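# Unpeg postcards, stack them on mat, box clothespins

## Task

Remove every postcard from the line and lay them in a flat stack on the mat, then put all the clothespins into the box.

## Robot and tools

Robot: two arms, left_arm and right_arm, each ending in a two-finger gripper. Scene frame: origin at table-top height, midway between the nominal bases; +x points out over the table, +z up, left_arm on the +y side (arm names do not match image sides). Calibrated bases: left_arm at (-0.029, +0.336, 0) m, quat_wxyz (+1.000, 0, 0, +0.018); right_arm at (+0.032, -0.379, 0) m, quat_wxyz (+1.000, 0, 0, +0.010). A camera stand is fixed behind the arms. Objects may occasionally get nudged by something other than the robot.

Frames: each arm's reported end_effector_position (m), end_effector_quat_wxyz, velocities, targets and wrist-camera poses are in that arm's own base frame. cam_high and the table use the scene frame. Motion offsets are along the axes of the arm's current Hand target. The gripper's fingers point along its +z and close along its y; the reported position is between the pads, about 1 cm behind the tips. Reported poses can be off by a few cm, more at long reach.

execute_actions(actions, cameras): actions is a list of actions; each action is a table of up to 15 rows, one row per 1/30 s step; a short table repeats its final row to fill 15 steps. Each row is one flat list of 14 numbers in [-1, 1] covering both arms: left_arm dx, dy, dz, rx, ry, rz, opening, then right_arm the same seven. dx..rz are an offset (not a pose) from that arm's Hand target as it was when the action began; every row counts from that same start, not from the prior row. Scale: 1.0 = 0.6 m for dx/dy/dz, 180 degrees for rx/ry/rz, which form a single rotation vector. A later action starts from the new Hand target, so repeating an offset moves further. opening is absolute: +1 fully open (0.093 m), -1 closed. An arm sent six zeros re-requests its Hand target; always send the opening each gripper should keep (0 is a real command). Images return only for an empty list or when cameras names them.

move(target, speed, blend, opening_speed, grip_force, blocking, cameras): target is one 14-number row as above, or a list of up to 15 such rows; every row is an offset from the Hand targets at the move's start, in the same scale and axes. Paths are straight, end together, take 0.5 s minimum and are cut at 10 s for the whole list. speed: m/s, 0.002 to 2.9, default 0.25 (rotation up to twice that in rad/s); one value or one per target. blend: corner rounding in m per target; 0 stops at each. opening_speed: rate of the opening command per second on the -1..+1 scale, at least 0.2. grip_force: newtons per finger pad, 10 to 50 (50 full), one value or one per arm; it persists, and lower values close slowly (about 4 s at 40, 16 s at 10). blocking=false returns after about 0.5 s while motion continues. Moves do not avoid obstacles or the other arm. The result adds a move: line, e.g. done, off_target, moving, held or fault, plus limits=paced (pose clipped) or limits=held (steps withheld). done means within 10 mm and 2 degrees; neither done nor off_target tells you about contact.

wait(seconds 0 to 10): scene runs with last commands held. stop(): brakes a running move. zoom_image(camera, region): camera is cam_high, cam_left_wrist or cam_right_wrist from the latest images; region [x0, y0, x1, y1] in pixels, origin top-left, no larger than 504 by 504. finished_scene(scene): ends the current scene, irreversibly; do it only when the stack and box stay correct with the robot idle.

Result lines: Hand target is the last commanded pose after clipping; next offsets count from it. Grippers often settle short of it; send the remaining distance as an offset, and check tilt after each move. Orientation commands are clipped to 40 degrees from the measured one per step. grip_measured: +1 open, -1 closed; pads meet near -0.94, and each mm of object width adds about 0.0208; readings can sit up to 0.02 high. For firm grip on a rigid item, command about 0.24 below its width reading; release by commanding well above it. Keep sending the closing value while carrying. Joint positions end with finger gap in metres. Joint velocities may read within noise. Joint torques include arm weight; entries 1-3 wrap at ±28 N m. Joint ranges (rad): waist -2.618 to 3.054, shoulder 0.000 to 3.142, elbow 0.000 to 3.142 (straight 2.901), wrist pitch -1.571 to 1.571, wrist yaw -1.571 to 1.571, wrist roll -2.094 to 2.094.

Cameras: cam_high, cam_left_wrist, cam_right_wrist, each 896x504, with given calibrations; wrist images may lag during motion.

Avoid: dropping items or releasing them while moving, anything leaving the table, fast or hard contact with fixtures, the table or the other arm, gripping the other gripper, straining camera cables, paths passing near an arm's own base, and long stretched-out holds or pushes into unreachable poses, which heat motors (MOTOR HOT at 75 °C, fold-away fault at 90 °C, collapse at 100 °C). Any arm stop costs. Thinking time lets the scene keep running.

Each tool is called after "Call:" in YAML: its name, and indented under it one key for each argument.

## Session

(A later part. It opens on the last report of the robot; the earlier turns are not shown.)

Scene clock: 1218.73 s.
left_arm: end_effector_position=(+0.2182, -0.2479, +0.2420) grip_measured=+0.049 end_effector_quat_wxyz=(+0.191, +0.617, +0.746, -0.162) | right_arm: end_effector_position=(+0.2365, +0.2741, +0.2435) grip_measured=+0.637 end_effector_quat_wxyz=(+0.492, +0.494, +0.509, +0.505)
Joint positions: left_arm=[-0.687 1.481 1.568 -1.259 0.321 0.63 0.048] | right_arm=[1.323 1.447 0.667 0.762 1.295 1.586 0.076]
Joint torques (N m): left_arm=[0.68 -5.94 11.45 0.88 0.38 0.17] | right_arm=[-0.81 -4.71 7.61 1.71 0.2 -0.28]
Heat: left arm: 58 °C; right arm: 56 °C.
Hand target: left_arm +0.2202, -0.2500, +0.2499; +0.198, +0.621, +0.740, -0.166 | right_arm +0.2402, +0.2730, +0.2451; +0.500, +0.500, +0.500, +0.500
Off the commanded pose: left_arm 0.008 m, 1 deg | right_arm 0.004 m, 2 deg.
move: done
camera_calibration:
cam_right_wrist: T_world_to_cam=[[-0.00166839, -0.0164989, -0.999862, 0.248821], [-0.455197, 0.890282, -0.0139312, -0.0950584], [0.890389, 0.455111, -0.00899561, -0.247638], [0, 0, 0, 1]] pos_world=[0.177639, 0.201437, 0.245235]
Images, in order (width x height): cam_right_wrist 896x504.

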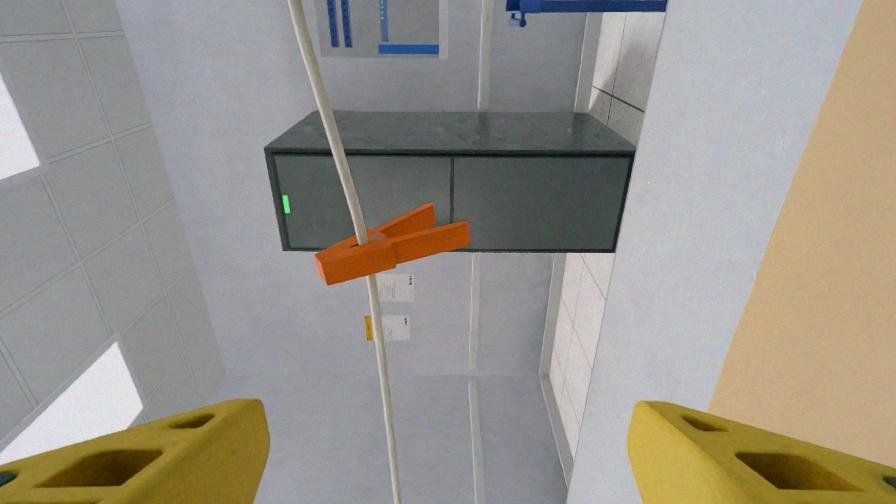

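Call:
move:
  target:
    - [0,0,0,0,0,0,0.05,-0.0057,0.006,0.1,0,0,0,0.64]
    - [0,0,0,0,0,0,0.05,-0.0057,0.006,0.1663,0,0,0,0.64]
  speed: [0.12,0.04]
  blend: [0.01,0]
  cameras: ["cam_right_wrist"]

Scene clock: 1239.57 s.
left_arm: end_effector_position=(+0.2182, -0.2479, +0.2420) grip_measured=+0.049 end_effector_quat_wxyz=(+0.191, +0.617, +0.746, -0.162) | right_arm: end_effector_position=(+0.3343, +0.2662, +0.2436) grip_measured=+0.637 end_effector_quat_wxyz=(+0.498, +0.499, +0.506, +0.496)
Joint positions: left_arm=[-0.687 1.481 1.568 -1.259 0.321 0.63 0.048] | right_arm=[1.012 1.583 0.798 0.765 1.007 1.579 0.076]
Joint torques (N m): left_arm=[0.68 -5.94 11.47 0.88 0.38 0.17] | right_arm=[-0.65 -6.34 8.98 1.89 -0.09 -0.29]
Heat: left arm: 59 °C; right arm: 56 °C.
Hand target: left_arm +0.2202, -0.2500, +0.2499; +0.198, +0.621, +0.740, -0.166 | right_arm +0.3399, +0.2698, +0.2487; +0.500, +0.500, +0.500, +0.501
Off the commanded pose: left_arm 0.008 m, 1 deg | right_arm 0.008 m, 1 deg.
move: done
camera_calibration:
cam_right_wrist: T_world_to_cam=[[-0.007593, -0.022508, -0.999718, 0.25243], [-0.434527, 0.900499, -0.0169738, -0.0524492], [0.900627, 0.434275, -0.0166178, -0.327233], [0, 0, 0, 1]] pos_world=[0.273841, 0.195021, 0.246031]
Images, in order (width x height): cam_right_wrist 896x504.

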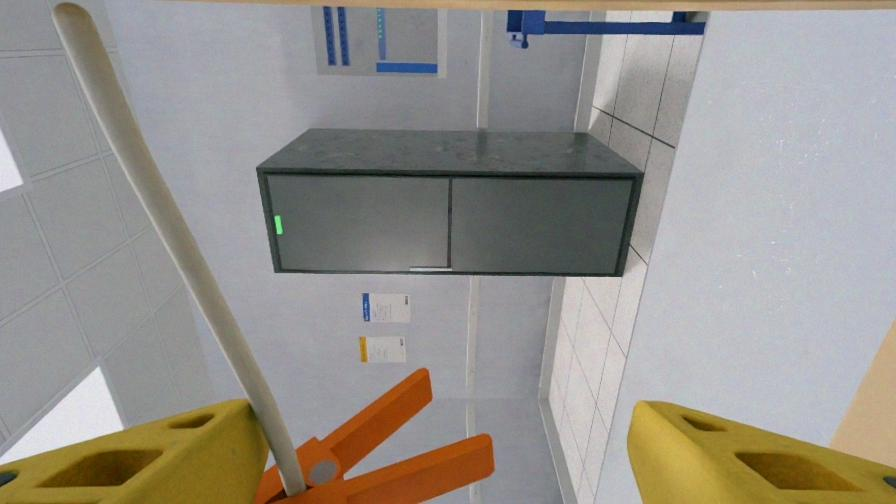

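Call:
move:
  target: [0,0,0,0,0,0,0.05,0,0,0.022,0,0,0,0.64]
  speed: 0.04
  cameras: ["cam_right_wrist"]

Scene clock: 1257.23 s.
left_arm: end_effector_position=(+0.2182, -0.2479, +0.2420) grip_measured=+0.049 end_effector_quat_wxyz=(+0.191, +0.617, +0.746, -0.162) | right_arm: end_effector_position=(+0.3472, +0.2662, +0.2441) grip_measured=+0.637 end_effector_quat_wxyz=(+0.498, +0.500, +0.505, +0.497)
Joint positions: left_arm=[-0.687 1.481 1.568 -1.259 0.321 0.63 0.048] | right_arm=[0.978 1.609 0.827 0.765 0.974 1.579 0.076]
Joint torques (N m): left_arm=[0.66 -5.94 11.47 0.88 0.38 0.17] | right_arm=[-0.73 -6.52 8.96 1.9 -0.1 -0.27]
Heat: left arm: 59 °C; right arm: 60 °C.
Hand target: left_arm +0.2202, -0.2500, +0.2499; +0.198, +0.621, +0.740, -0.166 | right_arm +0.3531, +0.2698, +0.2486; +0.500, +0.500, +0.500, +0.500
Off the commanded pose: left_arm 0.008 m, 1 deg | right_arm 0.008 m, 1 deg.
move: done
camera_calibration:
cam_right_wrist: T_world_to_cam=[[-0.00707662, -0.0205906, -0.999763, 0.25232], [-0.433813, 0.90087, -0.0154832, -0.0475716], [0.900975, 0.4336, -0.0153076, -0.339179], [0, 0, 0, 1]] pos_world=[0.28674, 0.19512, 0.246331]
Images, in order (width x height): cam_right_wrist 896x504.

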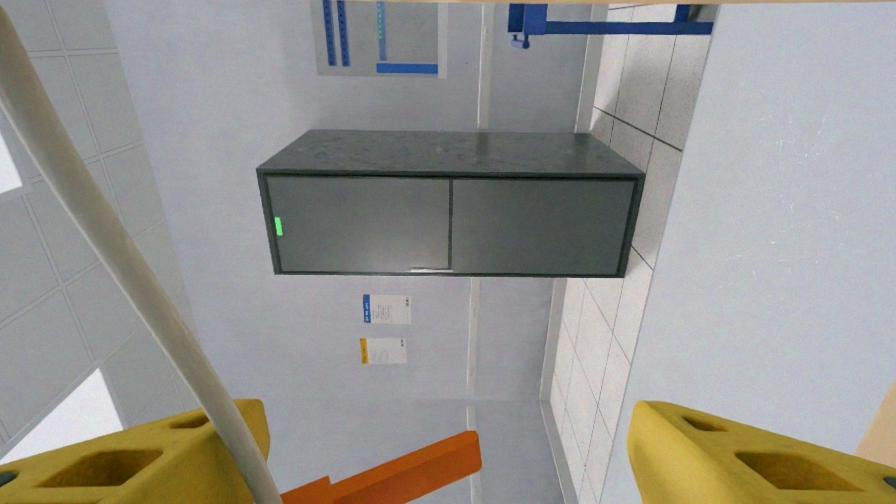

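Call:
zoom_image:
  camera: "cam_right_wrist"
  region: [150, 350, 500, 504]

Call:
execute_actions:
  actions: []
  cameras: ["cam_high", "cam_left_wrist"]

Call:
zoom_image:
  camera: "cam_high"
  region: [390, 210, 490, 310]

Scaled by 1.440 from the camera's 896x504 image, which has a finer 1280x720 frame.

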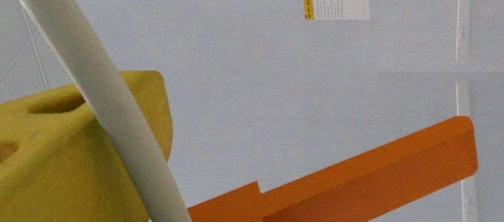

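Scene clock: 1280.47 s.
left_arm: end_effector_position=(+0.2182, -0.2479, +0.2420) grip_measured=+0.049 end_effector_quat_wxyz=(+0.191, +0.617, +0.746, -0.162) | right_arm: end_effector_position=(+0.3472, +0.2663, +0.2441) grip_measured=+0.637 end_effector_quat_wxyz=(+0.498, +0.500, +0.505, +0.497)
Joint positions: left_arm=[-0.687 1.481 1.568 -1.259 0.321 0.63 0.048] | right_arm=[0.978 1.609 0.827 0.765 0.974 1.579 0.076]
Joint velocities: within noise
Joint torques (N m): left_arm=[0.66 -5.94 11.47 0.88 0.38 0.17] | right_arm=[-0.69 -6.45 9.03 1.9 -0.1 -0.28]
Heat: left arm: 60 °C; right arm: 63 °C.
Hand target: left_arm +0.2202, -0.2500, +0.2499; +0.198, +0.621, +0.740, -0.166 | right_arm +0.3531, +0.2698, +0.2486; +0.500, +0.500, +0.500, +0.500
Tool commands: left_gripper/opening=+0.05 right_gripper/opening=+0.64
Off the commanded pose: left_arm 0.008 m, 1 deg | right_arm 0.008 m, 1 deg.
camera_calibration:
cam_left_wrist: T_world_to_cam=[[-0.975576, -0.219615, -0.00455921, 0.158061], [-0.219625, 0.975583, 0.00183184, 0.320629], [0.00404558, 0.00278841, -0.999988, 0.333168], [0, 0, 0, 1]] pos_world=[0.223271, -0.279017, 0.333297]
Images, in order (width x height): cam_high 896x504, cam_left_wrist 896x504.

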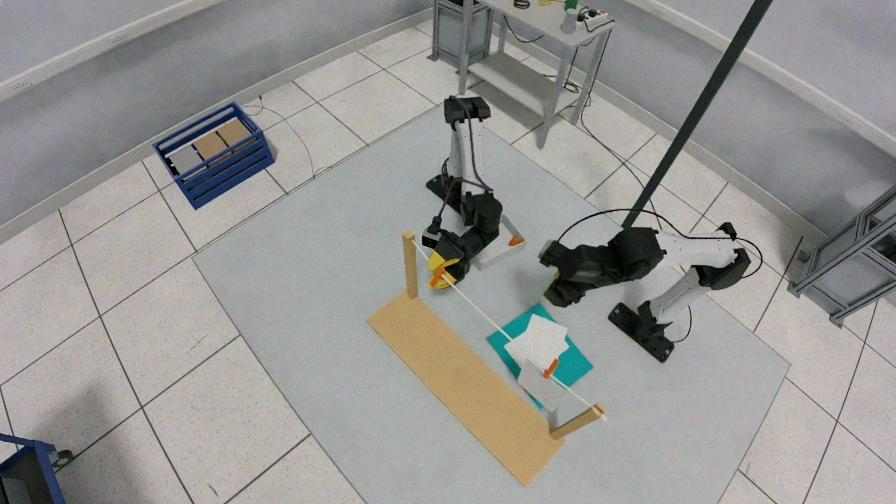

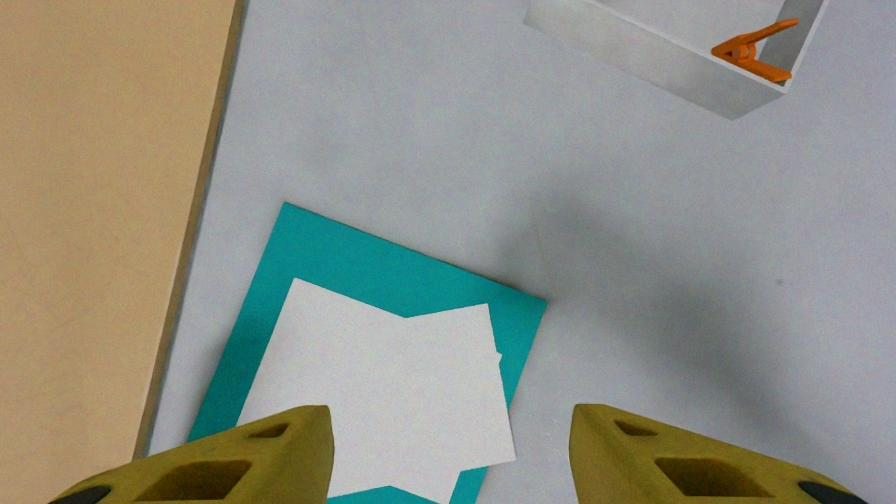

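Scaled by 5.040 from the camera's 896x504 image, which has a finer 1280x720 frame.

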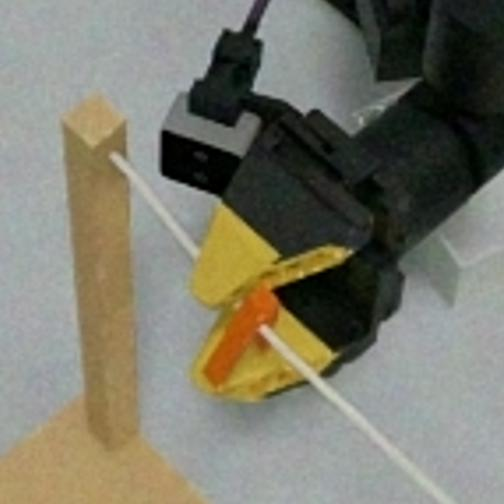

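Call:
move:
  target:
    - [0,0,0,0,0,0,0.05,0,0,-0.075,0,0,0,0.64]
    - [0,0,0,0,0,0,0.05,0.0233,0,-0.075,0,0,0,0.64]
    - [0,0,0,0,0,0,0.05,0.0233,0,-0.0185,0,0,0,0.64]
  speed: [0.1,0.06,0.04]
  blend: [0.005,0.005,0]
  cameras: ["cam_right_wrist","cam_high"]

Call:
zoom_image:
  camera: "cam_high"
  region: [390, 210, 490, 310]

Scene clock: 1297.10 s.
left_arm: end_effector_position=(+0.2182, -0.2479, +0.2420) grip_measured=+0.049 end_effector_quat_wxyz=(+0.191, +0.617, +0.746, -0.162) | right_arm: end_effector_position=(+0.3364, +0.2800, +0.2456) grip_measured=+0.637 end_effector_quat_wxyz=(+0.498, +0.500, +0.503, +0.500)
Joint positions: left_arm=[-0.687 1.481 1.568 -1.259 0.321 0.63 0.048] | right_arm=[1.029 1.63 0.85 0.77 1.025 1.579 0.076]
Joint torques (N m): left_arm=[0.68 -5.96 11.47 0.88 0.38 0.17] | right_arm=[-0.58 -6.69 8.9 1.83 -0.06 -0.27]
Heat: left arm: 60 °C; right arm: 64 °C.
Hand target: left_arm +0.2202, -0.2500, +0.2499; +0.198, +0.621, +0.740, -0.166 | right_arm +0.3420, +0.2838, +0.2485; +0.500, +0.500, +0.500, +0.500
Off the commanded pose: left_arm 0.008 m, 1 deg | right_arm 0.007 m, 0 deg.
move: done
camera_calibration:
cam_right_wrist: T_world_to_cam=[[-0.00232694, -0.014481, -0.999892, 0.250874], [-0.434079, 0.900795, -0.0120356, -0.0653895], [0.900872, 0.434004, -0.00838197, -0.337049], [0, 0, 0, 1]] pos_world=[0.275838, 0.208816, 0.247235]
Images, in order (width x height): cam_high 896x504, cam_right_wrist 896x504.

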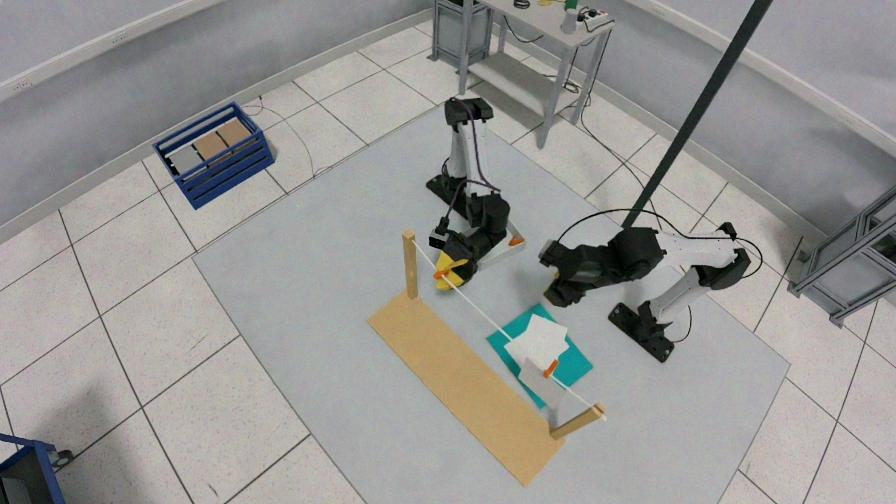

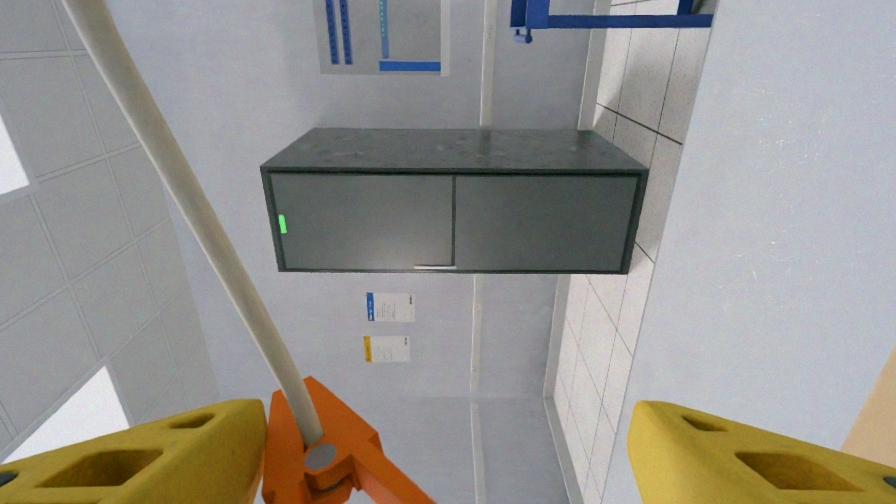

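Scaled by 5.040 from the camera's 896x504 image, which has a finer 1280x720 frame.

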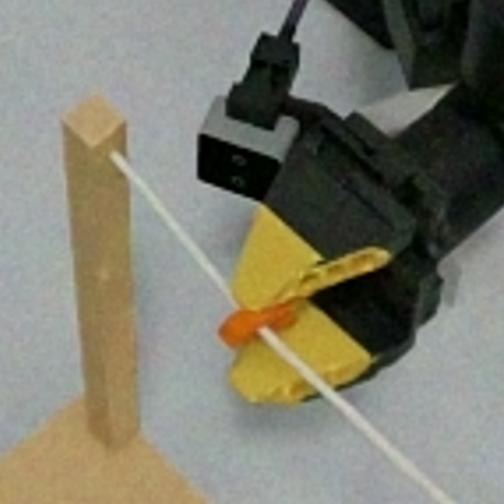

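Call:
move:
  target: [0,0,0,0,0,0,0.05,0,0.05,0,0,0,0,-0.55]
  speed: 0.02
  opening_speed: 0.8
  cameras: ["cam_right_wrist"]

Scene clock: 1303.47 s.
left_arm: end_effector_position=(+0.2182, -0.2479, +0.2420) grip_measured=+0.049 end_effector_quat_wxyz=(+0.191, +0.617, +0.746, -0.162) | right_arm: end_effector_position=(+0.3406, +0.2873, +0.2652) grip_measured=-0.545 end_effector_quat_wxyz=(+0.498, +0.499, +0.504, +0.499)
Joint positions: left_arm=[-0.687 1.481 1.568 -1.259 0.321 0.63 0.048] | right_arm=[1.029 1.621 0.929 0.68 1.023 1.577 0.019]
Joint torques (N m): left_arm=[0.66 -5.93 11.47 0.88 0.38 0.17] | right_arm=[-0.64 -11.49 8.57 1.51 -0.07 -0.28]
Heat: left arm: 60 °C; right arm: 64 °C.
Hand target: left_arm +0.2202, -0.2500, +0.2499; +0.198, +0.621, +0.740, -0.166 | right_arm +0.3420, +0.2837, +0.2788; +0.500, +0.500, +0.500, +0.500
Off the commanded pose: left_arm 0.008 m, 1 deg | right_arm 0.014 m, 0 deg.
move: off_target (right_arm)
camera_calibration:
cam_right_wrist: T_world_to_cam=[[-0.00295324, -0.0177802, -0.999838, 0.27166], [-0.435478, 0.900079, -0.0147199, -0.0684664], [0.900195, 0.435363, -0.010401, -0.343538], [0, 0, 0, 1]] pos_world=[0.280238, 0.216019, 0.267035]
Images, in order (width x height): cam_right_wrist 896x504.

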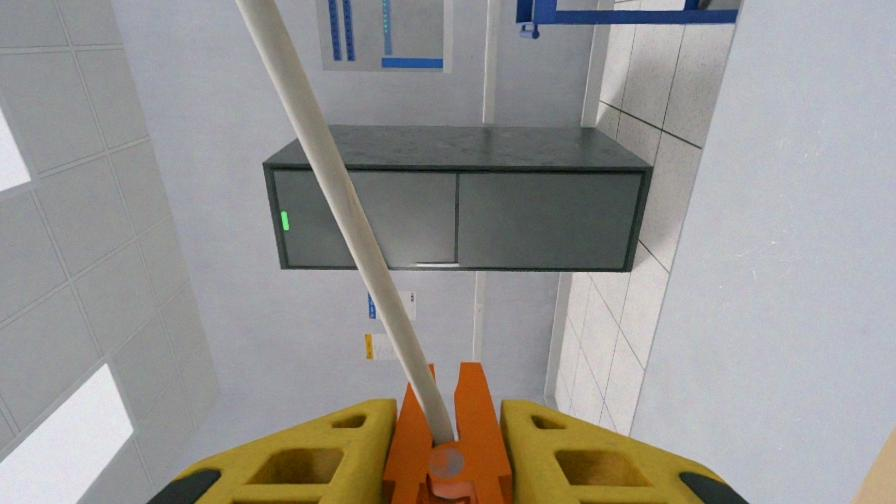

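Call:
move:
  target:
    - [0,0,0,0,0,0,0.05,0,0,0,0,0,0,0.0]
    - [0,0,0,0,0,0,0.05,0,0,-0.035,0,0,0,0.0]
    - [0,0,0,0,0,0,0.05,0,0,-0.035,0,0,0,-0.6]
    - [0,0,0,0,0,0,0.05,0,0,-0.035,0,0,0,-1]
  speed: [0.03,0.03,0.03,0.03]
  opening_speed: 0.7
  cameras: ["cam_right_wrist"]

Scene clock: 1319.97 s.
left_arm: end_effector_position=(+0.2182, -0.2479, +0.2420) grip_measured=+0.049 end_effector_quat_wxyz=(+0.191, +0.617, +0.746, -0.162) | right_arm: end_effector_position=(+0.3269, +0.2905, +0.2725) grip_measured=-0.626 end_effector_quat_wxyz=(+0.497, +0.498, +0.505, +0.500)
Joint positions: left_arm=[-0.687 1.481 1.568 -1.259 0.321 0.63 0.048] | right_arm=[1.069 1.59 0.929 0.649 1.057 1.577 0.015]
Joint torques (N m): left_arm=[0.68 -5.94 11.45 0.88 0.38 0.17] | right_arm=[0.77 -11.74 5.6 1.67 0.18 -0.21]
Heat: left arm: 61 °C; right arm: 63 °C.
Hand target: left_arm +0.2202, -0.2500, +0.2499; +0.198, +0.621, +0.740, -0.166 | right_arm +0.3210, +0.2837, +0.2787; +0.500, +0.500, +0.500, +0.500
Off the commanded pose: left_arm 0.008 m, 1 deg | right_arm 0.011 m, 1 deg.
move: off_target (right_arm); target 3's new opening was sent with right_arm's hand 0.011 m and 1 deg from that target; target 4's new opening was sent with right_arm's hand 0.011 m and 1 deg from that target
camera_calibration:
cam_right_wrist: T_world_to_cam=[[-0.00273186, -0.0182895, -0.999829, 0.279021], [-0.440264, 0.897739, -0.015219, -0.0748382], [0.897864, 0.440147, -0.0105047, -0.333151], [0, 0, 0, 1]] pos_world=[0.266938, 0.218924, 0.274335]
Images, in order (width x height): cam_right_wrist 896x504.

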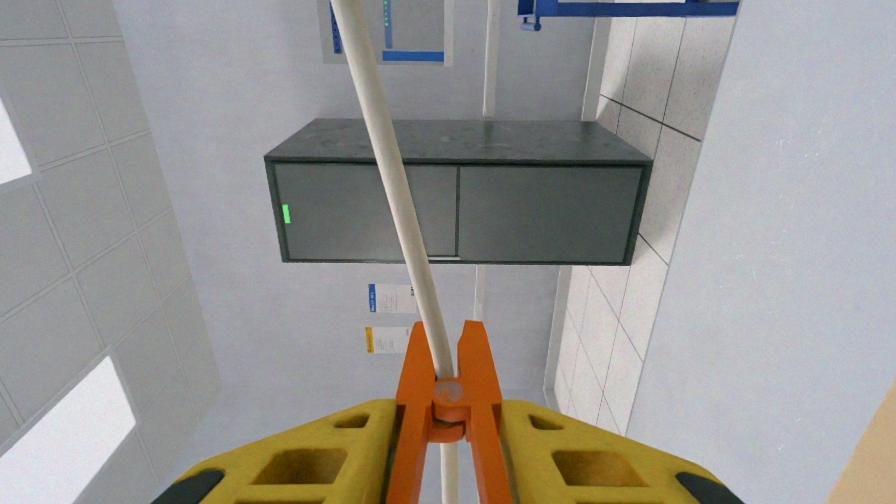

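Call:
move:
  target: [0,0,0,0,0,0,0.05,0,0,-0.075,0,0,0,-1]
  speed: 0.03
  cameras: ["cam_right_wrist"]

Scene clock: 1333.13 s.
left_arm: end_effector_position=(+0.2182, -0.2479, +0.2420) grip_measured=+0.049 end_effector_quat_wxyz=(+0.191, +0.617, +0.746, -0.162) | right_arm: end_effector_position=(+0.2808, +0.2909, +0.2729) grip_measured=-0.631 end_effector_quat_wxyz=(+0.497, +0.497, +0.506, +0.500)
Joint positions: left_arm=[-0.687 1.481 1.568 -1.259 0.321 0.63 0.048] | right_arm=[1.2 1.515 0.857 0.645 1.187 1.577 0.015]
Joint torques (N m): left_arm=[0.66 -5.94 11.47 0.88 0.38 0.17] | right_arm=[0.83 -10.7 5.72 1.59 0.17 -0.23]
Heat: left arm: 61 °C; right arm: 61 °C.
Hand target: left_arm +0.2202, -0.2500, +0.2499; +0.198, +0.621, +0.740, -0.166 | right_arm +0.2759, +0.2837, +0.2786; +0.500, +0.500, +0.500, +0.501
Off the commanded pose: left_arm 0.008 m, 1 deg | right_arm 0.010 m, 1 deg.
move: done
camera_calibration:
cam_right_wrist: T_world_to_cam=[[-0.00166141, -0.020008, -0.999798, 0.279534], [-0.441267, 0.897211, -0.0172217, -0.0945105], [0.897374, 0.441149, -0.0103195, -0.29205], [0, 0, 0, 1]] pos_world=[0.220838, 0.219226, 0.274836]
Images, in order (width x height): cam_right_wrist 896x504.

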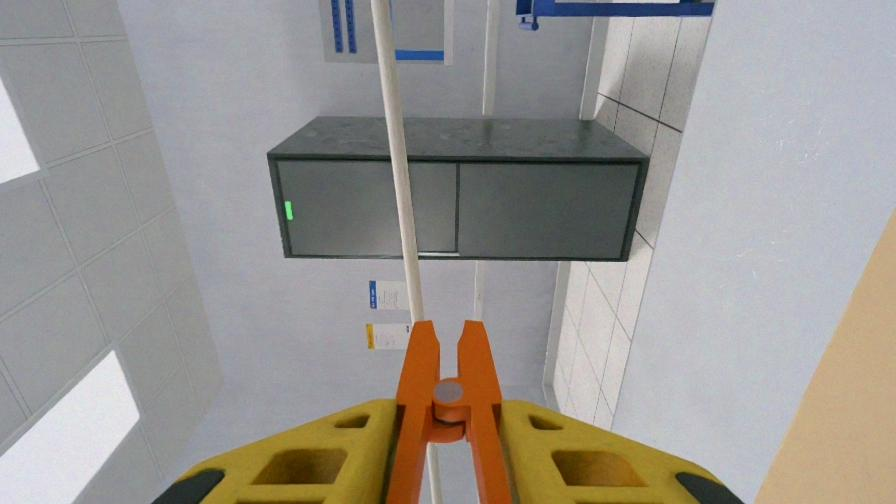

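Call:
move:
  target:
    - [0,0,0,0,0,0,0.05,-0.0478,0.0023,-0.1265,0,0,0,-1]
    - [0,0,0,0,0,0,0.05,-0.1295,-0.1977,-0.3165,0.0488,0.589,-0.6191,-1]
  speed: [0.12,0.4]
  blend: [0.02,0]
  cameras: ["cam_right_wrist","cam_high"]

Scene clock: 1366.40 s.
left_arm: end_effector_position=(+0.2182, -0.2479, +0.2420) grip_measured=+0.049 end_effector_quat_wxyz=(+0.191, +0.617, +0.746, -0.162) | right_arm: end_effector_position=(+0.0864, +0.2013, +0.1537) grip_measured=-0.631 end_effector_quat_wxyz=(+0.098, -0.540, +0.834, +0.065)
Joint positions: left_arm=[-0.687 1.481 1.568 -1.259 0.321 0.63 0.048] | right_arm=[1.167 1.152 1.05 -1.233 0.001 0.017 0.015]
Joint torques (N m): left_arm=[0.66 -5.94 11.47 0.88 0.38 0.17] | right_arm=[0.94 -2.18 8.83 0.85 -0.02 -0.27]
Heat: left arm: 61 °C; right arm: 58 °C.
Hand target: left_arm +0.2202, -0.2500, +0.2499; +0.198, +0.621, +0.740, -0.166 | right_arm +0.0862, +0.2057, +0.1599; +0.101, -0.548, +0.827, +0.067
Off the commanded pose: left_arm 0.008 m, 1 deg | right_arm 0.008 m, 1 deg.
move: done
camera_calibration:
cam_right_wrist: T_world_to_cam=[[0.9184, -0.395647, -0.00228394, 0.0010455], [-0.386603, -0.898606, 0.207475, 0.220195], [-0.0841393, -0.189662, -0.978238, 0.281214], [0, 0, 0, 1]] pos_world=[0.107829, 0.251618, 0.229412]
Images, in order (width x height): cam_high 896x504, cam_right_wrist 896x504.

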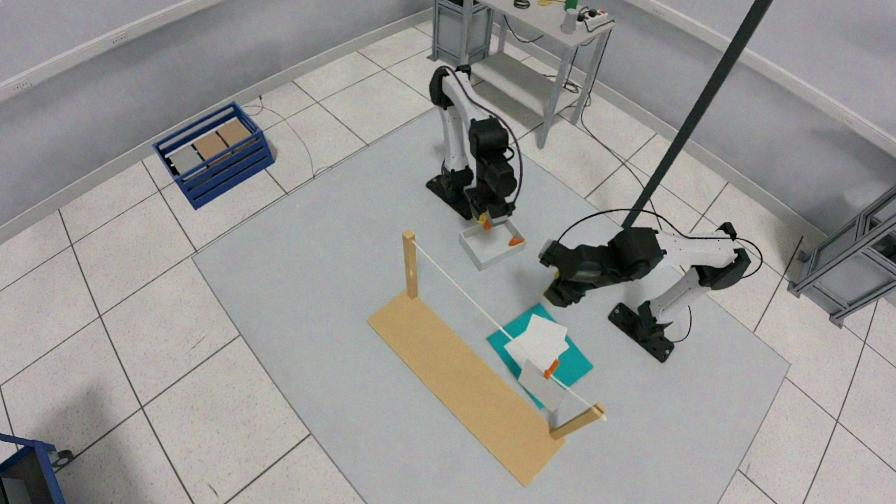

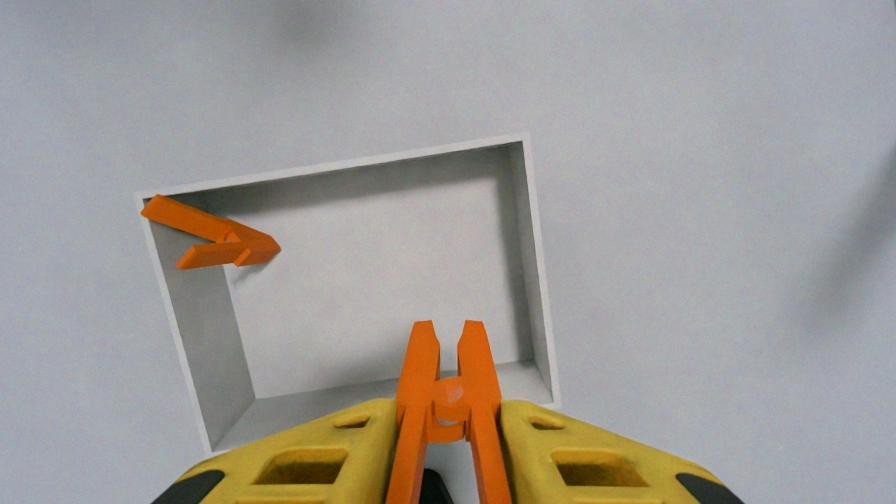

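Call:
move:
  target:
    - [0,0,0,0,0,0,0.05,0.0428,0.0243,0.1438,0,0,0,-1]
    - [0,0,0,0,0,0,0.05,0.0428,0.0243,0.1438,0,0,0,0.05]
    - [0,0,0,0,0,0,0.05,0.0065,0.0243,-0.0017,0,0,0,0.05]
  speed: [0.1,0.05,0.1]
  opening_speed: 1.0
  cameras: ["cam_right_wrist"]

Scene clock: 1412.57 s.
left_arm: end_effector_position=(+0.2182, -0.2479, +0.2420) grip_measured=+0.049 end_effector_quat_wxyz=(+0.191, +0.617, +0.746, -0.162) | right_arm: end_effector_position=(+0.0707, +0.2052, +0.1525) grip_measured=+0.047 end_effector_quat_wxyz=(+0.093, -0.551, +0.827, +0.065)
Joint positions: left_arm=[-0.687 1.481 1.568 -1.259 0.321 0.63 0.048] | right_arm=[1.247 1.152 1.047 -1.239 0.011 0.07 0.047]
Joint torques (N m): left_arm=[0.66 -5.93 11.47 0.88 0.38 0.17] | right_arm=[0.81 -3.45 8.46 0.84 0.07 0.05]
Heat: left arm: 62 °C; right arm: 62 °C.
Hand target: left_arm +0.2202, -0.2500, +0.2499; +0.198, +0.621, +0.740, -0.166 | right_arm +0.0712, +0.2077, +0.1599; +0.102, -0.548, +0.827, +0.067
Off the commanded pose: left_arm 0.008 m, 1 deg | right_arm 0.008 m, 1 deg.
move: done
camera_calibration:
cam_right_wrist: T_world_to_cam=[[0.928729, -0.370727, -0.0048741, 0.0115655], [-0.361016, -0.907241, 0.215826, 0.216649], [-0.0844345, -0.198685, -0.97642, 0.281142], [0, 0, 0, 1]] pos_world=[0.0912109, 0.256699, 0.227811]
Images, in order (width x height): cam_right_wrist 896x504.

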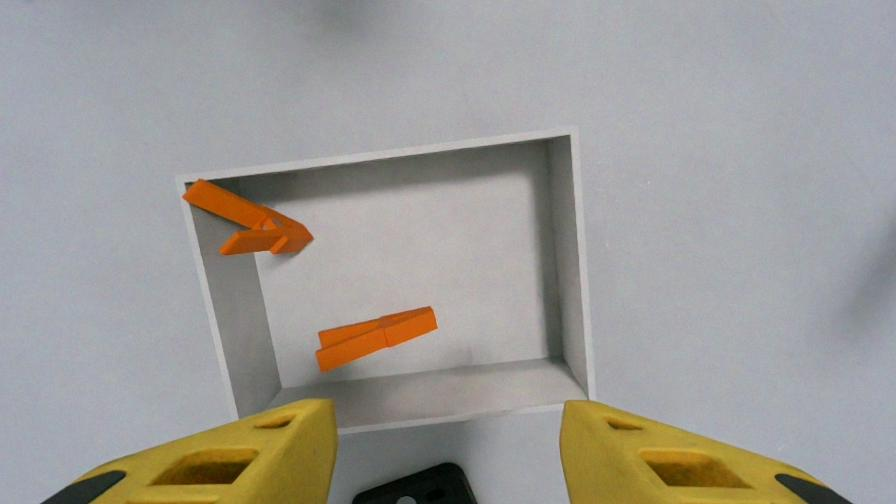

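Call:
move:
  target:
    - [0.4457,0.057,-0.257,0,0,0,-0.5,0,0,0,0,0,0,-0.2]
    - [0.4457,0.057,-0.257,0,0,0,-0.5,-0.3242,-0.0983,0.012,0,-0.4222,0,-0.2]
    - [0.4457,0.057,-0.257,0,0,0,-0.5,-0.5363,-0.2118,0.1163,0,-0.4222,0,-0.2]
    - [0.4457,0.057,-0.257,0,0,0,-0.5,-0.6983,-0.2087,0.1568,0,-0.4222,0,-0.2]
  speed: [0.3,0.3,0.2,0.08]
  blend: [0.02,0.03,0.01,0]
  opening_speed: 1.0
  cameras: ["cam_right_wrist"]

Scene clock: 1460.57 s.
left_arm: end_effector_position=(+0.2022, +0.0588, +0.2479) grip_measured=-0.499 end_effector_quat_wxyz=(+0.252, +0.576, +0.777, +0.040) | right_arm: end_effector_position=(+0.3533, +0.5468, +0.1771) grip_measured=-0.197 end_effector_quat_wxyz=(+0.595, -0.394, +0.585, +0.386)
Joint positions: left_arm=[0.647 1.169 1.38 -1.544 0.461 1.867 0.021] | right_arm=[0.938 2.308 1.513 0.801 -0.229 -0.015 0.036]
Joint torques (N m): left_arm=[0.31 -2.11 8.7 0.52 0.28 0.15] | right_arm=[0.88 -12.89 9.46 2.2 0.01 0.05]
Heat: left arm: 63 °C; right arm: 61 °C.
Hand target: left_arm +0.2003, +0.0599, +0.2498; +0.198, +0.621, +0.740, -0.166 | right_arm +0.3538, +0.5543, +0.1702; +0.590, -0.391, +0.589, +0.391
Off the commanded pose: left_arm 0.003 m, 25 deg | right_arm 0.010 m, 1 deg.
joint sent to its limit (left arm) — joint 4 (wrist pitch), lower limit. The joint targets are off in orientation, not in position.
move: off_target (left_arm); blend cut to 0 m at target 1
camera_calibration:
cam_right_wrist: T_world_to_cam=[[0.920437, -0.389721, 0.0302218, -0.117079], [-0.140717, -0.402488, -0.904545, 0.467863], [0.364684, 0.828324, -0.425306, -0.421015], [0, 0, 0, 1]] pos_world=[0.327138, 0.491418, 0.247682]
Images, in order (width x height): cam_right_wrist 896x504.

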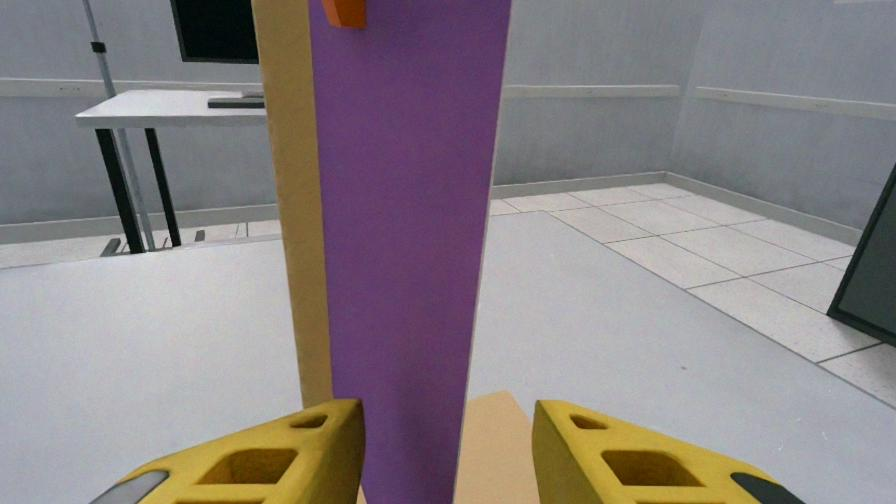

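Call:
move:
  target:
    - [0,0,0,0,0,0,-0.5,0,0.0061,-0.0026,0,0,0,-1]
    - [0,0,0,0,0,0,-0.5,0.1167,0.0061,-0.0026,0,0,0,-1]
    - [0,0,0,0,0,0,-0.5,0.092,0.17,-0.1705,0,0,0,-1]
    - [0,0,0,0,0,0,-0.5,-0.0663,0.1593,-0.2022,-0.1565,0.0888,-0.4985,-1]
    - [0,0,0,0,0,0,-0.5,0.0837,0.1795,-0.1547,-0.1565,0.0888,-0.4985,-1]
  speed: [0.03,0.05,0.15,0.45,0.12]
  blend: [0,0,0.03,0.02,0]
  opening_speed: 0.7
  cameras: ["cam_right_wrist","cam_high"]

Call:
zoom_image:
  camera: "cam_high"
  region: [400, 230, 640, 440]

Scene clock: 1503.77 s.
left_arm: end_effector_position=(+0.2022, +0.0588, +0.2479) grip_measured=-0.499 end_effector_quat_wxyz=(+0.252, +0.576, +0.777, +0.040) | right_arm: end_effector_position=(+0.2219, +0.5090, +0.1304) grip_measured=-0.971 end_effector_quat_wxyz=(-0.515, +0.846, -0.116, +0.068)
Joint positions: left_arm=[0.647 1.169 1.38 -1.544 0.461 1.867 0.021] | right_arm=[1.107 1.953 1.234 0.234 -0.174 -1.657 0]
Joint torques (N m): left_arm=[0.32 -2.11 8.7 0.52 0.27 0.15] | right_arm=[0.99 -10.92 6.45 2.24 -0.1 -0.09]
Heat: left arm: 63 °C; right arm: 62 °C.
Hand target: left_arm +0.2003, +0.0599, +0.2498; +0.198, +0.621, +0.740, -0.166 | right_arm +0.2185, +0.5108, +0.1200; -0.510, +0.850, -0.113, +0.067
Off the commanded pose: left_arm 0.003 m, 25 deg | right_arm 0.011 m, 1 deg.
joint sent to its limit (left arm) — joint 4 (wrist pitch), lower limit. The joint targets are off in orientation, not in position.
move: off_target (left_arm, right_arm)
camera_calibration:
cam_right_wrist: T_world_to_cam=[[0.113411, 0.44797, 0.886826, -0.368398], [0.771045, -0.602609, 0.205797, 0.146695], [0.626601, 0.660443, -0.413748, -0.335872], [0, 0, 0, 1]] pos_world=[0.13913, 0.475255, 0.15755]
Images, in order (width x height): cam_high 896x504, cam_right_wrist 896x504.

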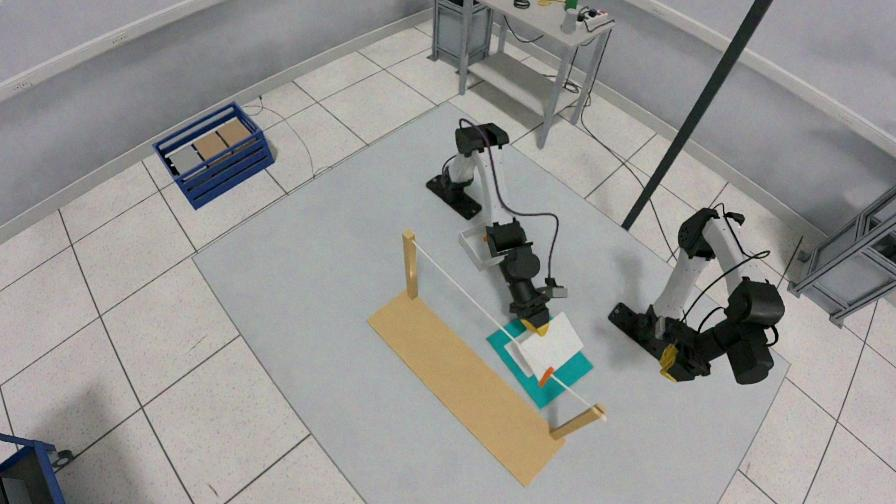

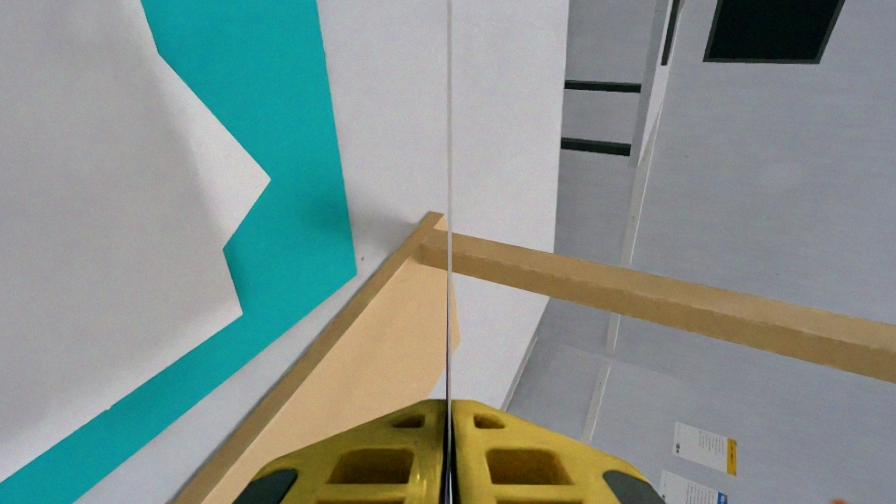

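Scaled by 2.100 from the camera's 896x504 image, which has a finer 1280x720 frame.

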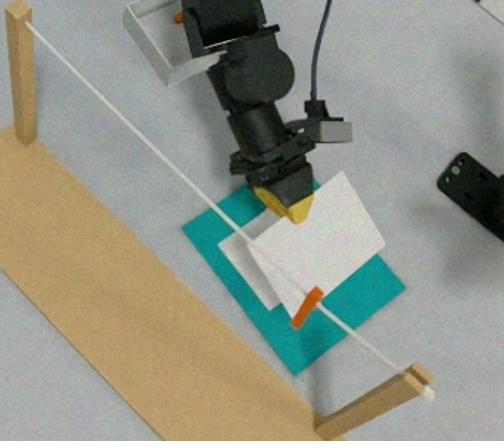

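Call:
move:
  target:
    - [0,0,0,0,0,0,-0.5,0,0.0957,0.0508,0,0,0,-1]
    - [0,0,0,0,0,0,-0.5,0,0.1403,0.0557,0,0,0,-1]
    - [0,0,0,0,0,0,-0.5,0,0.1403,0.0557,0,0,0,-0.7]
    - [0,0,0,0,0,0,-0.5,0,0.1795,-0.0178,0,0,0,-0.7]
    - [0,0,0,0,0,0,-0.5,0,0.1795,-0.1845,0,0,0,-0.7]
  speed: [0.1,0.05,0.05,0.07,0.15]
  cameras: ["cam_high"]

Call:
zoom_image:
  camera: "cam_high"
  region: [400, 200, 640, 440]

Scene clock: 1525.30 s.
left_arm: end_effector_position=(+0.2022, +0.0588, +0.2479) grip_measured=-0.499 end_effector_quat_wxyz=(+0.252, +0.576, +0.777, +0.040) | right_arm: end_effector_position=(+0.1817, +0.3712, +0.0726) grip_measured=-0.704 end_effector_quat_wxyz=(-0.507, +0.851, -0.118, +0.070)
Joint positions: left_arm=[0.647 1.169 1.38 -1.544 0.461 1.867 0.021] | right_arm=[1.016 1.632 0.552 0.565 -0.246 -1.706 0.011]
Joint torques (N m): left_arm=[0.31 -2.13 8.7 0.52 0.27 0.15] | right_arm=[-0.68 -10.35 4.88 1.99 -0.35 -0.15]
Heat: left arm: 62 °C; right arm: 60 °C.
Hand target: left_arm +0.2003, +0.0599, +0.2498; +0.198, +0.621, +0.740, -0.166 | right_arm +0.1798, +0.3676, +0.0770; -0.510, +0.850, -0.113, +0.067
Off the commanded pose: left_arm 0.003 m, 25 deg | right_arm 0.006 m, 1 deg.
joint sent to its limit (left arm) — joint 4 (wrist pitch), lower limit. The joint targets are off in orientation, not in position.
move: off_target (left_arm); target 3's new opening was sent with right_arm's hand 0.015 m and 1 deg from that target
Images, in order (width x height): cam_high 896x504.

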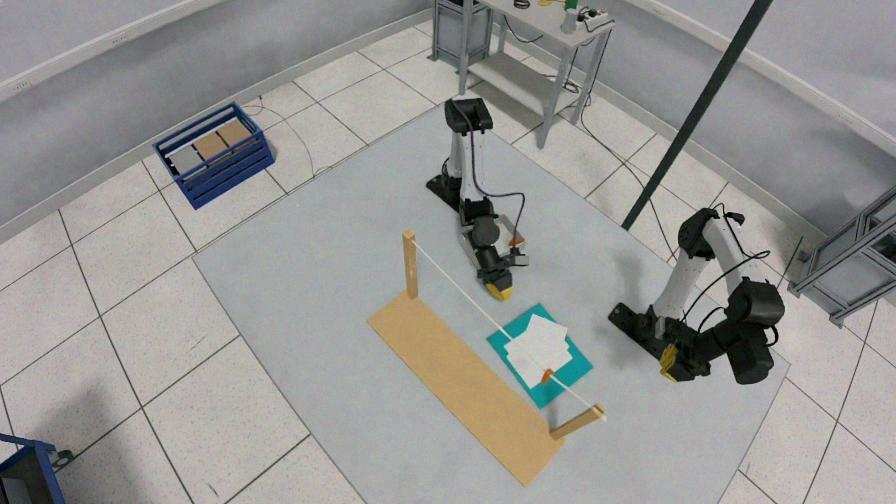

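Scaled by 2.100 from the camera's 896x504 image, which has a finer 1280x720 frame.

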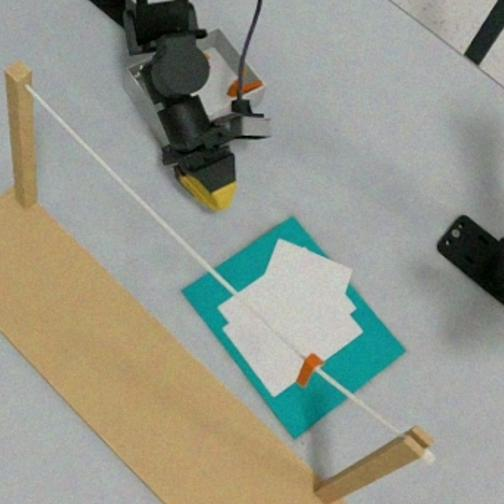

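Call:
move:
  target: [-0.3078,0.106,0.1773,-0.4683,0.0786,0.1797,0.64,0.1833,0.0545,-0.5993,0,0,0,-0.7]
  speed: 0.3
  opening_speed: 1.0
  cameras: ["cam_left_wrist"]

Scene clock: 1549.67 s.
left_arm: end_effector_position=(+0.3007, -0.1402, +0.2579) grip_measured=+0.639 end_effector_quat_wxyz=(+0.518, +0.502, +0.492, +0.487) | right_arm: end_effector_position=(+0.2031, +0.0150, +0.2201) grip_measured=-0.704 end_effector_quat_wxyz=(-0.606, +0.659, -0.262, +0.361)
Joint positions: left_arm=[-0.788 0.985 0.428 0.571 -0.746 1.56 0.076] | right_arm=[-0.9 0.514 0.286 -0.121 -1.554 -2.079 0.011]
Joint torques (N m): left_arm=[-0.03 -2.03 7.8 1.87 -0.09 0.09] | right_arm=[0.49 1.36 5.82 1.4 -0.49 -0.08]
Heat: left arm: 61 °C; right arm: 59 °C.
Hand target: left_arm +0.2999, -0.1390, +0.2500; +0.509, +0.509, +0.491, +0.491 | right_arm +0.1999, +0.0176, +0.2172; -0.526, +0.834, -0.132, +0.103
Off the commanded pose: left_arm 0.008 m, 1 deg | right_arm 0.005 m, 45 deg; orientation clipped.
joint sent to its limit (right arm) — joint 5 (wrist yaw), lower limit; joint 6 (wrist roll), lower limit. The joint targets are off in orientation, not in position.
move: off_target (right_arm); limits=paced
camera_calibration:
cam_left_wrist: T_world_to_cam=[[0.0356551, -0.0476489, -0.998228, 0.238668], [-0.448331, 0.891945, -0.0585894, 0.306299], [0.893156, 0.449625, 0.0104399, -0.116825], [0, 0, 0, 1]] pos_world=[0.233156, -0.209302, 0.257411]
Images, in order (width x height): cam_left_wrist 896x504.

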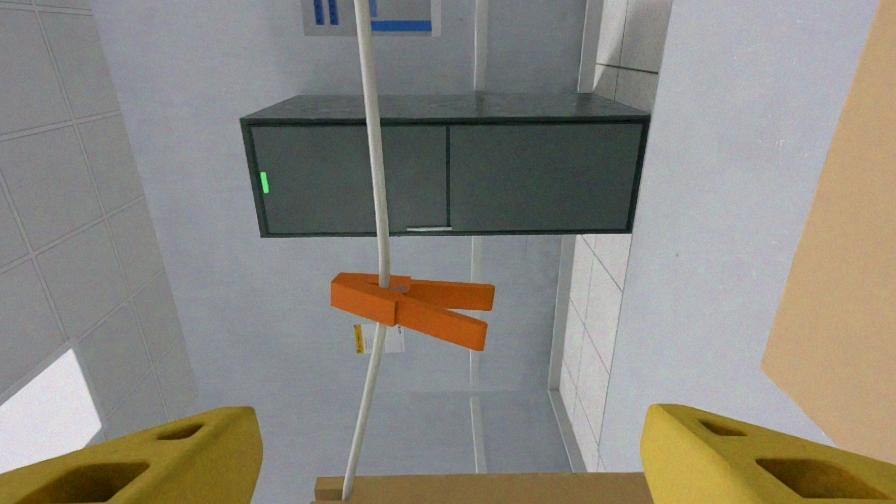

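Call:
move:
  target:
    - [0.044,0.0133,0.0962,0,0,0,0.64,0,0,0,0,0,0,-0.7]
    - [0.044,0.0133,0.1628,0,0,0,0.64,0,0,0,0,0,0,-0.7]
  speed: [0.12,0.04]
  blend: [0.01,0]
  cameras: ["cam_left_wrist","cam_high"]

Call:
zoom_image:
  camera: "cam_high"
  region: [500, 320, 620, 440]

Scene clock: 1576.20 s.
left_arm: end_effector_position=(+0.3923, -0.1146, +0.2445) grip_measured=+0.639 end_effector_quat_wxyz=(+0.499, +0.516, +0.498, +0.486) | right_arm: end_effector_position=(+0.2031, +0.0150, +0.2201) grip_measured=-0.704 end_effector_quat_wxyz=(-0.606, +0.659, -0.262, +0.361)
Joint positions: left_arm=[-0.455 1.309 0.589 0.688 -0.424 1.563 0.076] | right_arm=[-0.9 0.514 0.286 -0.12 -1.554 -2.079 0.011]
Joint torques (N m): left_arm=[0.99 -4.71 12.49 1.98 0.14 0.06] | right_arm=[0.54 1.39 5.93 1.44 -0.48 -0.09]
Heat: left arm: 59 °C; right arm: 58 °C.
Hand target: left_arm +0.3984, -0.1161, +0.2581; +0.509, +0.509, +0.491, +0.491 | right_arm +0.2010, +0.0185, +0.2172; -0.613, +0.659, -0.256, +0.353 (not the last commanded pose)
Off the commanded pose: left_arm 0.015 m, 2 deg | right_arm 0.005 m, 40 deg.
joint sent to its limit (right arm) — joint 6 (wrist roll), lower limit.
move: off_target (left_arm, right_arm)
camera_calibration:
cam_left_wrist: T_world_to_cam=[[-0.00373893, -0.0192669, -0.999807, 0.242259], [-0.460256, 0.887653, -0.0153844, 0.317363], [0.887778, 0.46011, -0.0121866, -0.201171], [0, 0, 0, 1]] pos_world=[0.325569, -0.18448, 0.244644]
Images, in order (width x height): cam_high 896x504, cam_left_wrist 896x504.

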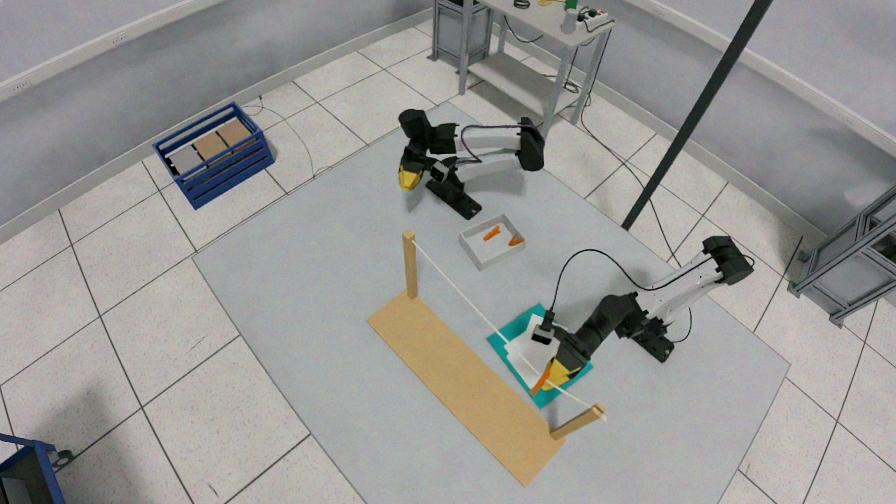

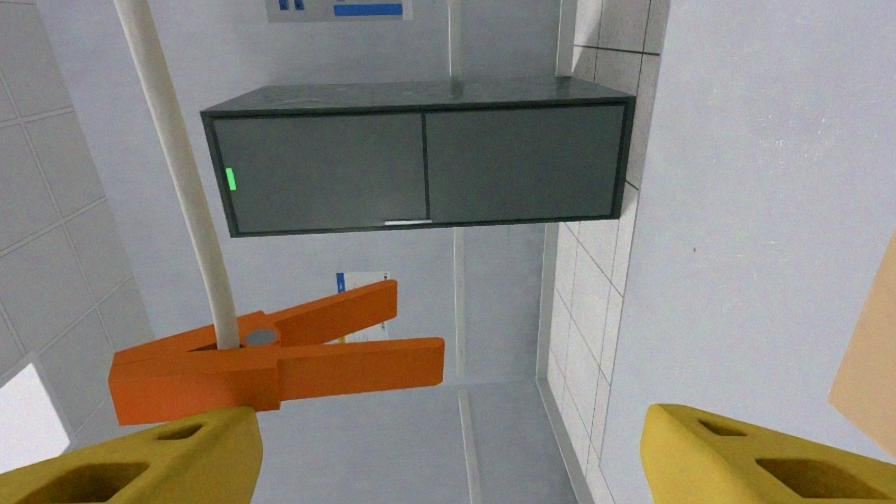

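Scaled by 4.200 from the camera's 896x504 image, which has a finer 1280x720 frame.

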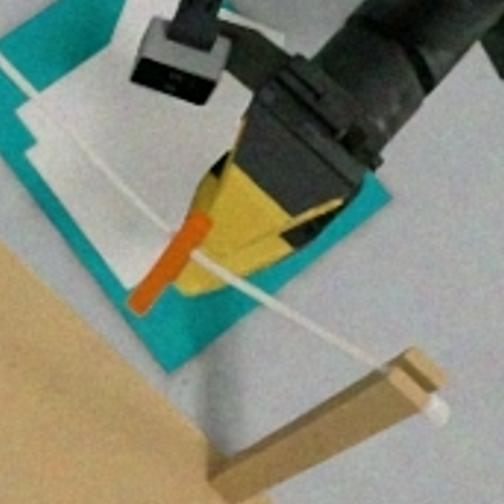

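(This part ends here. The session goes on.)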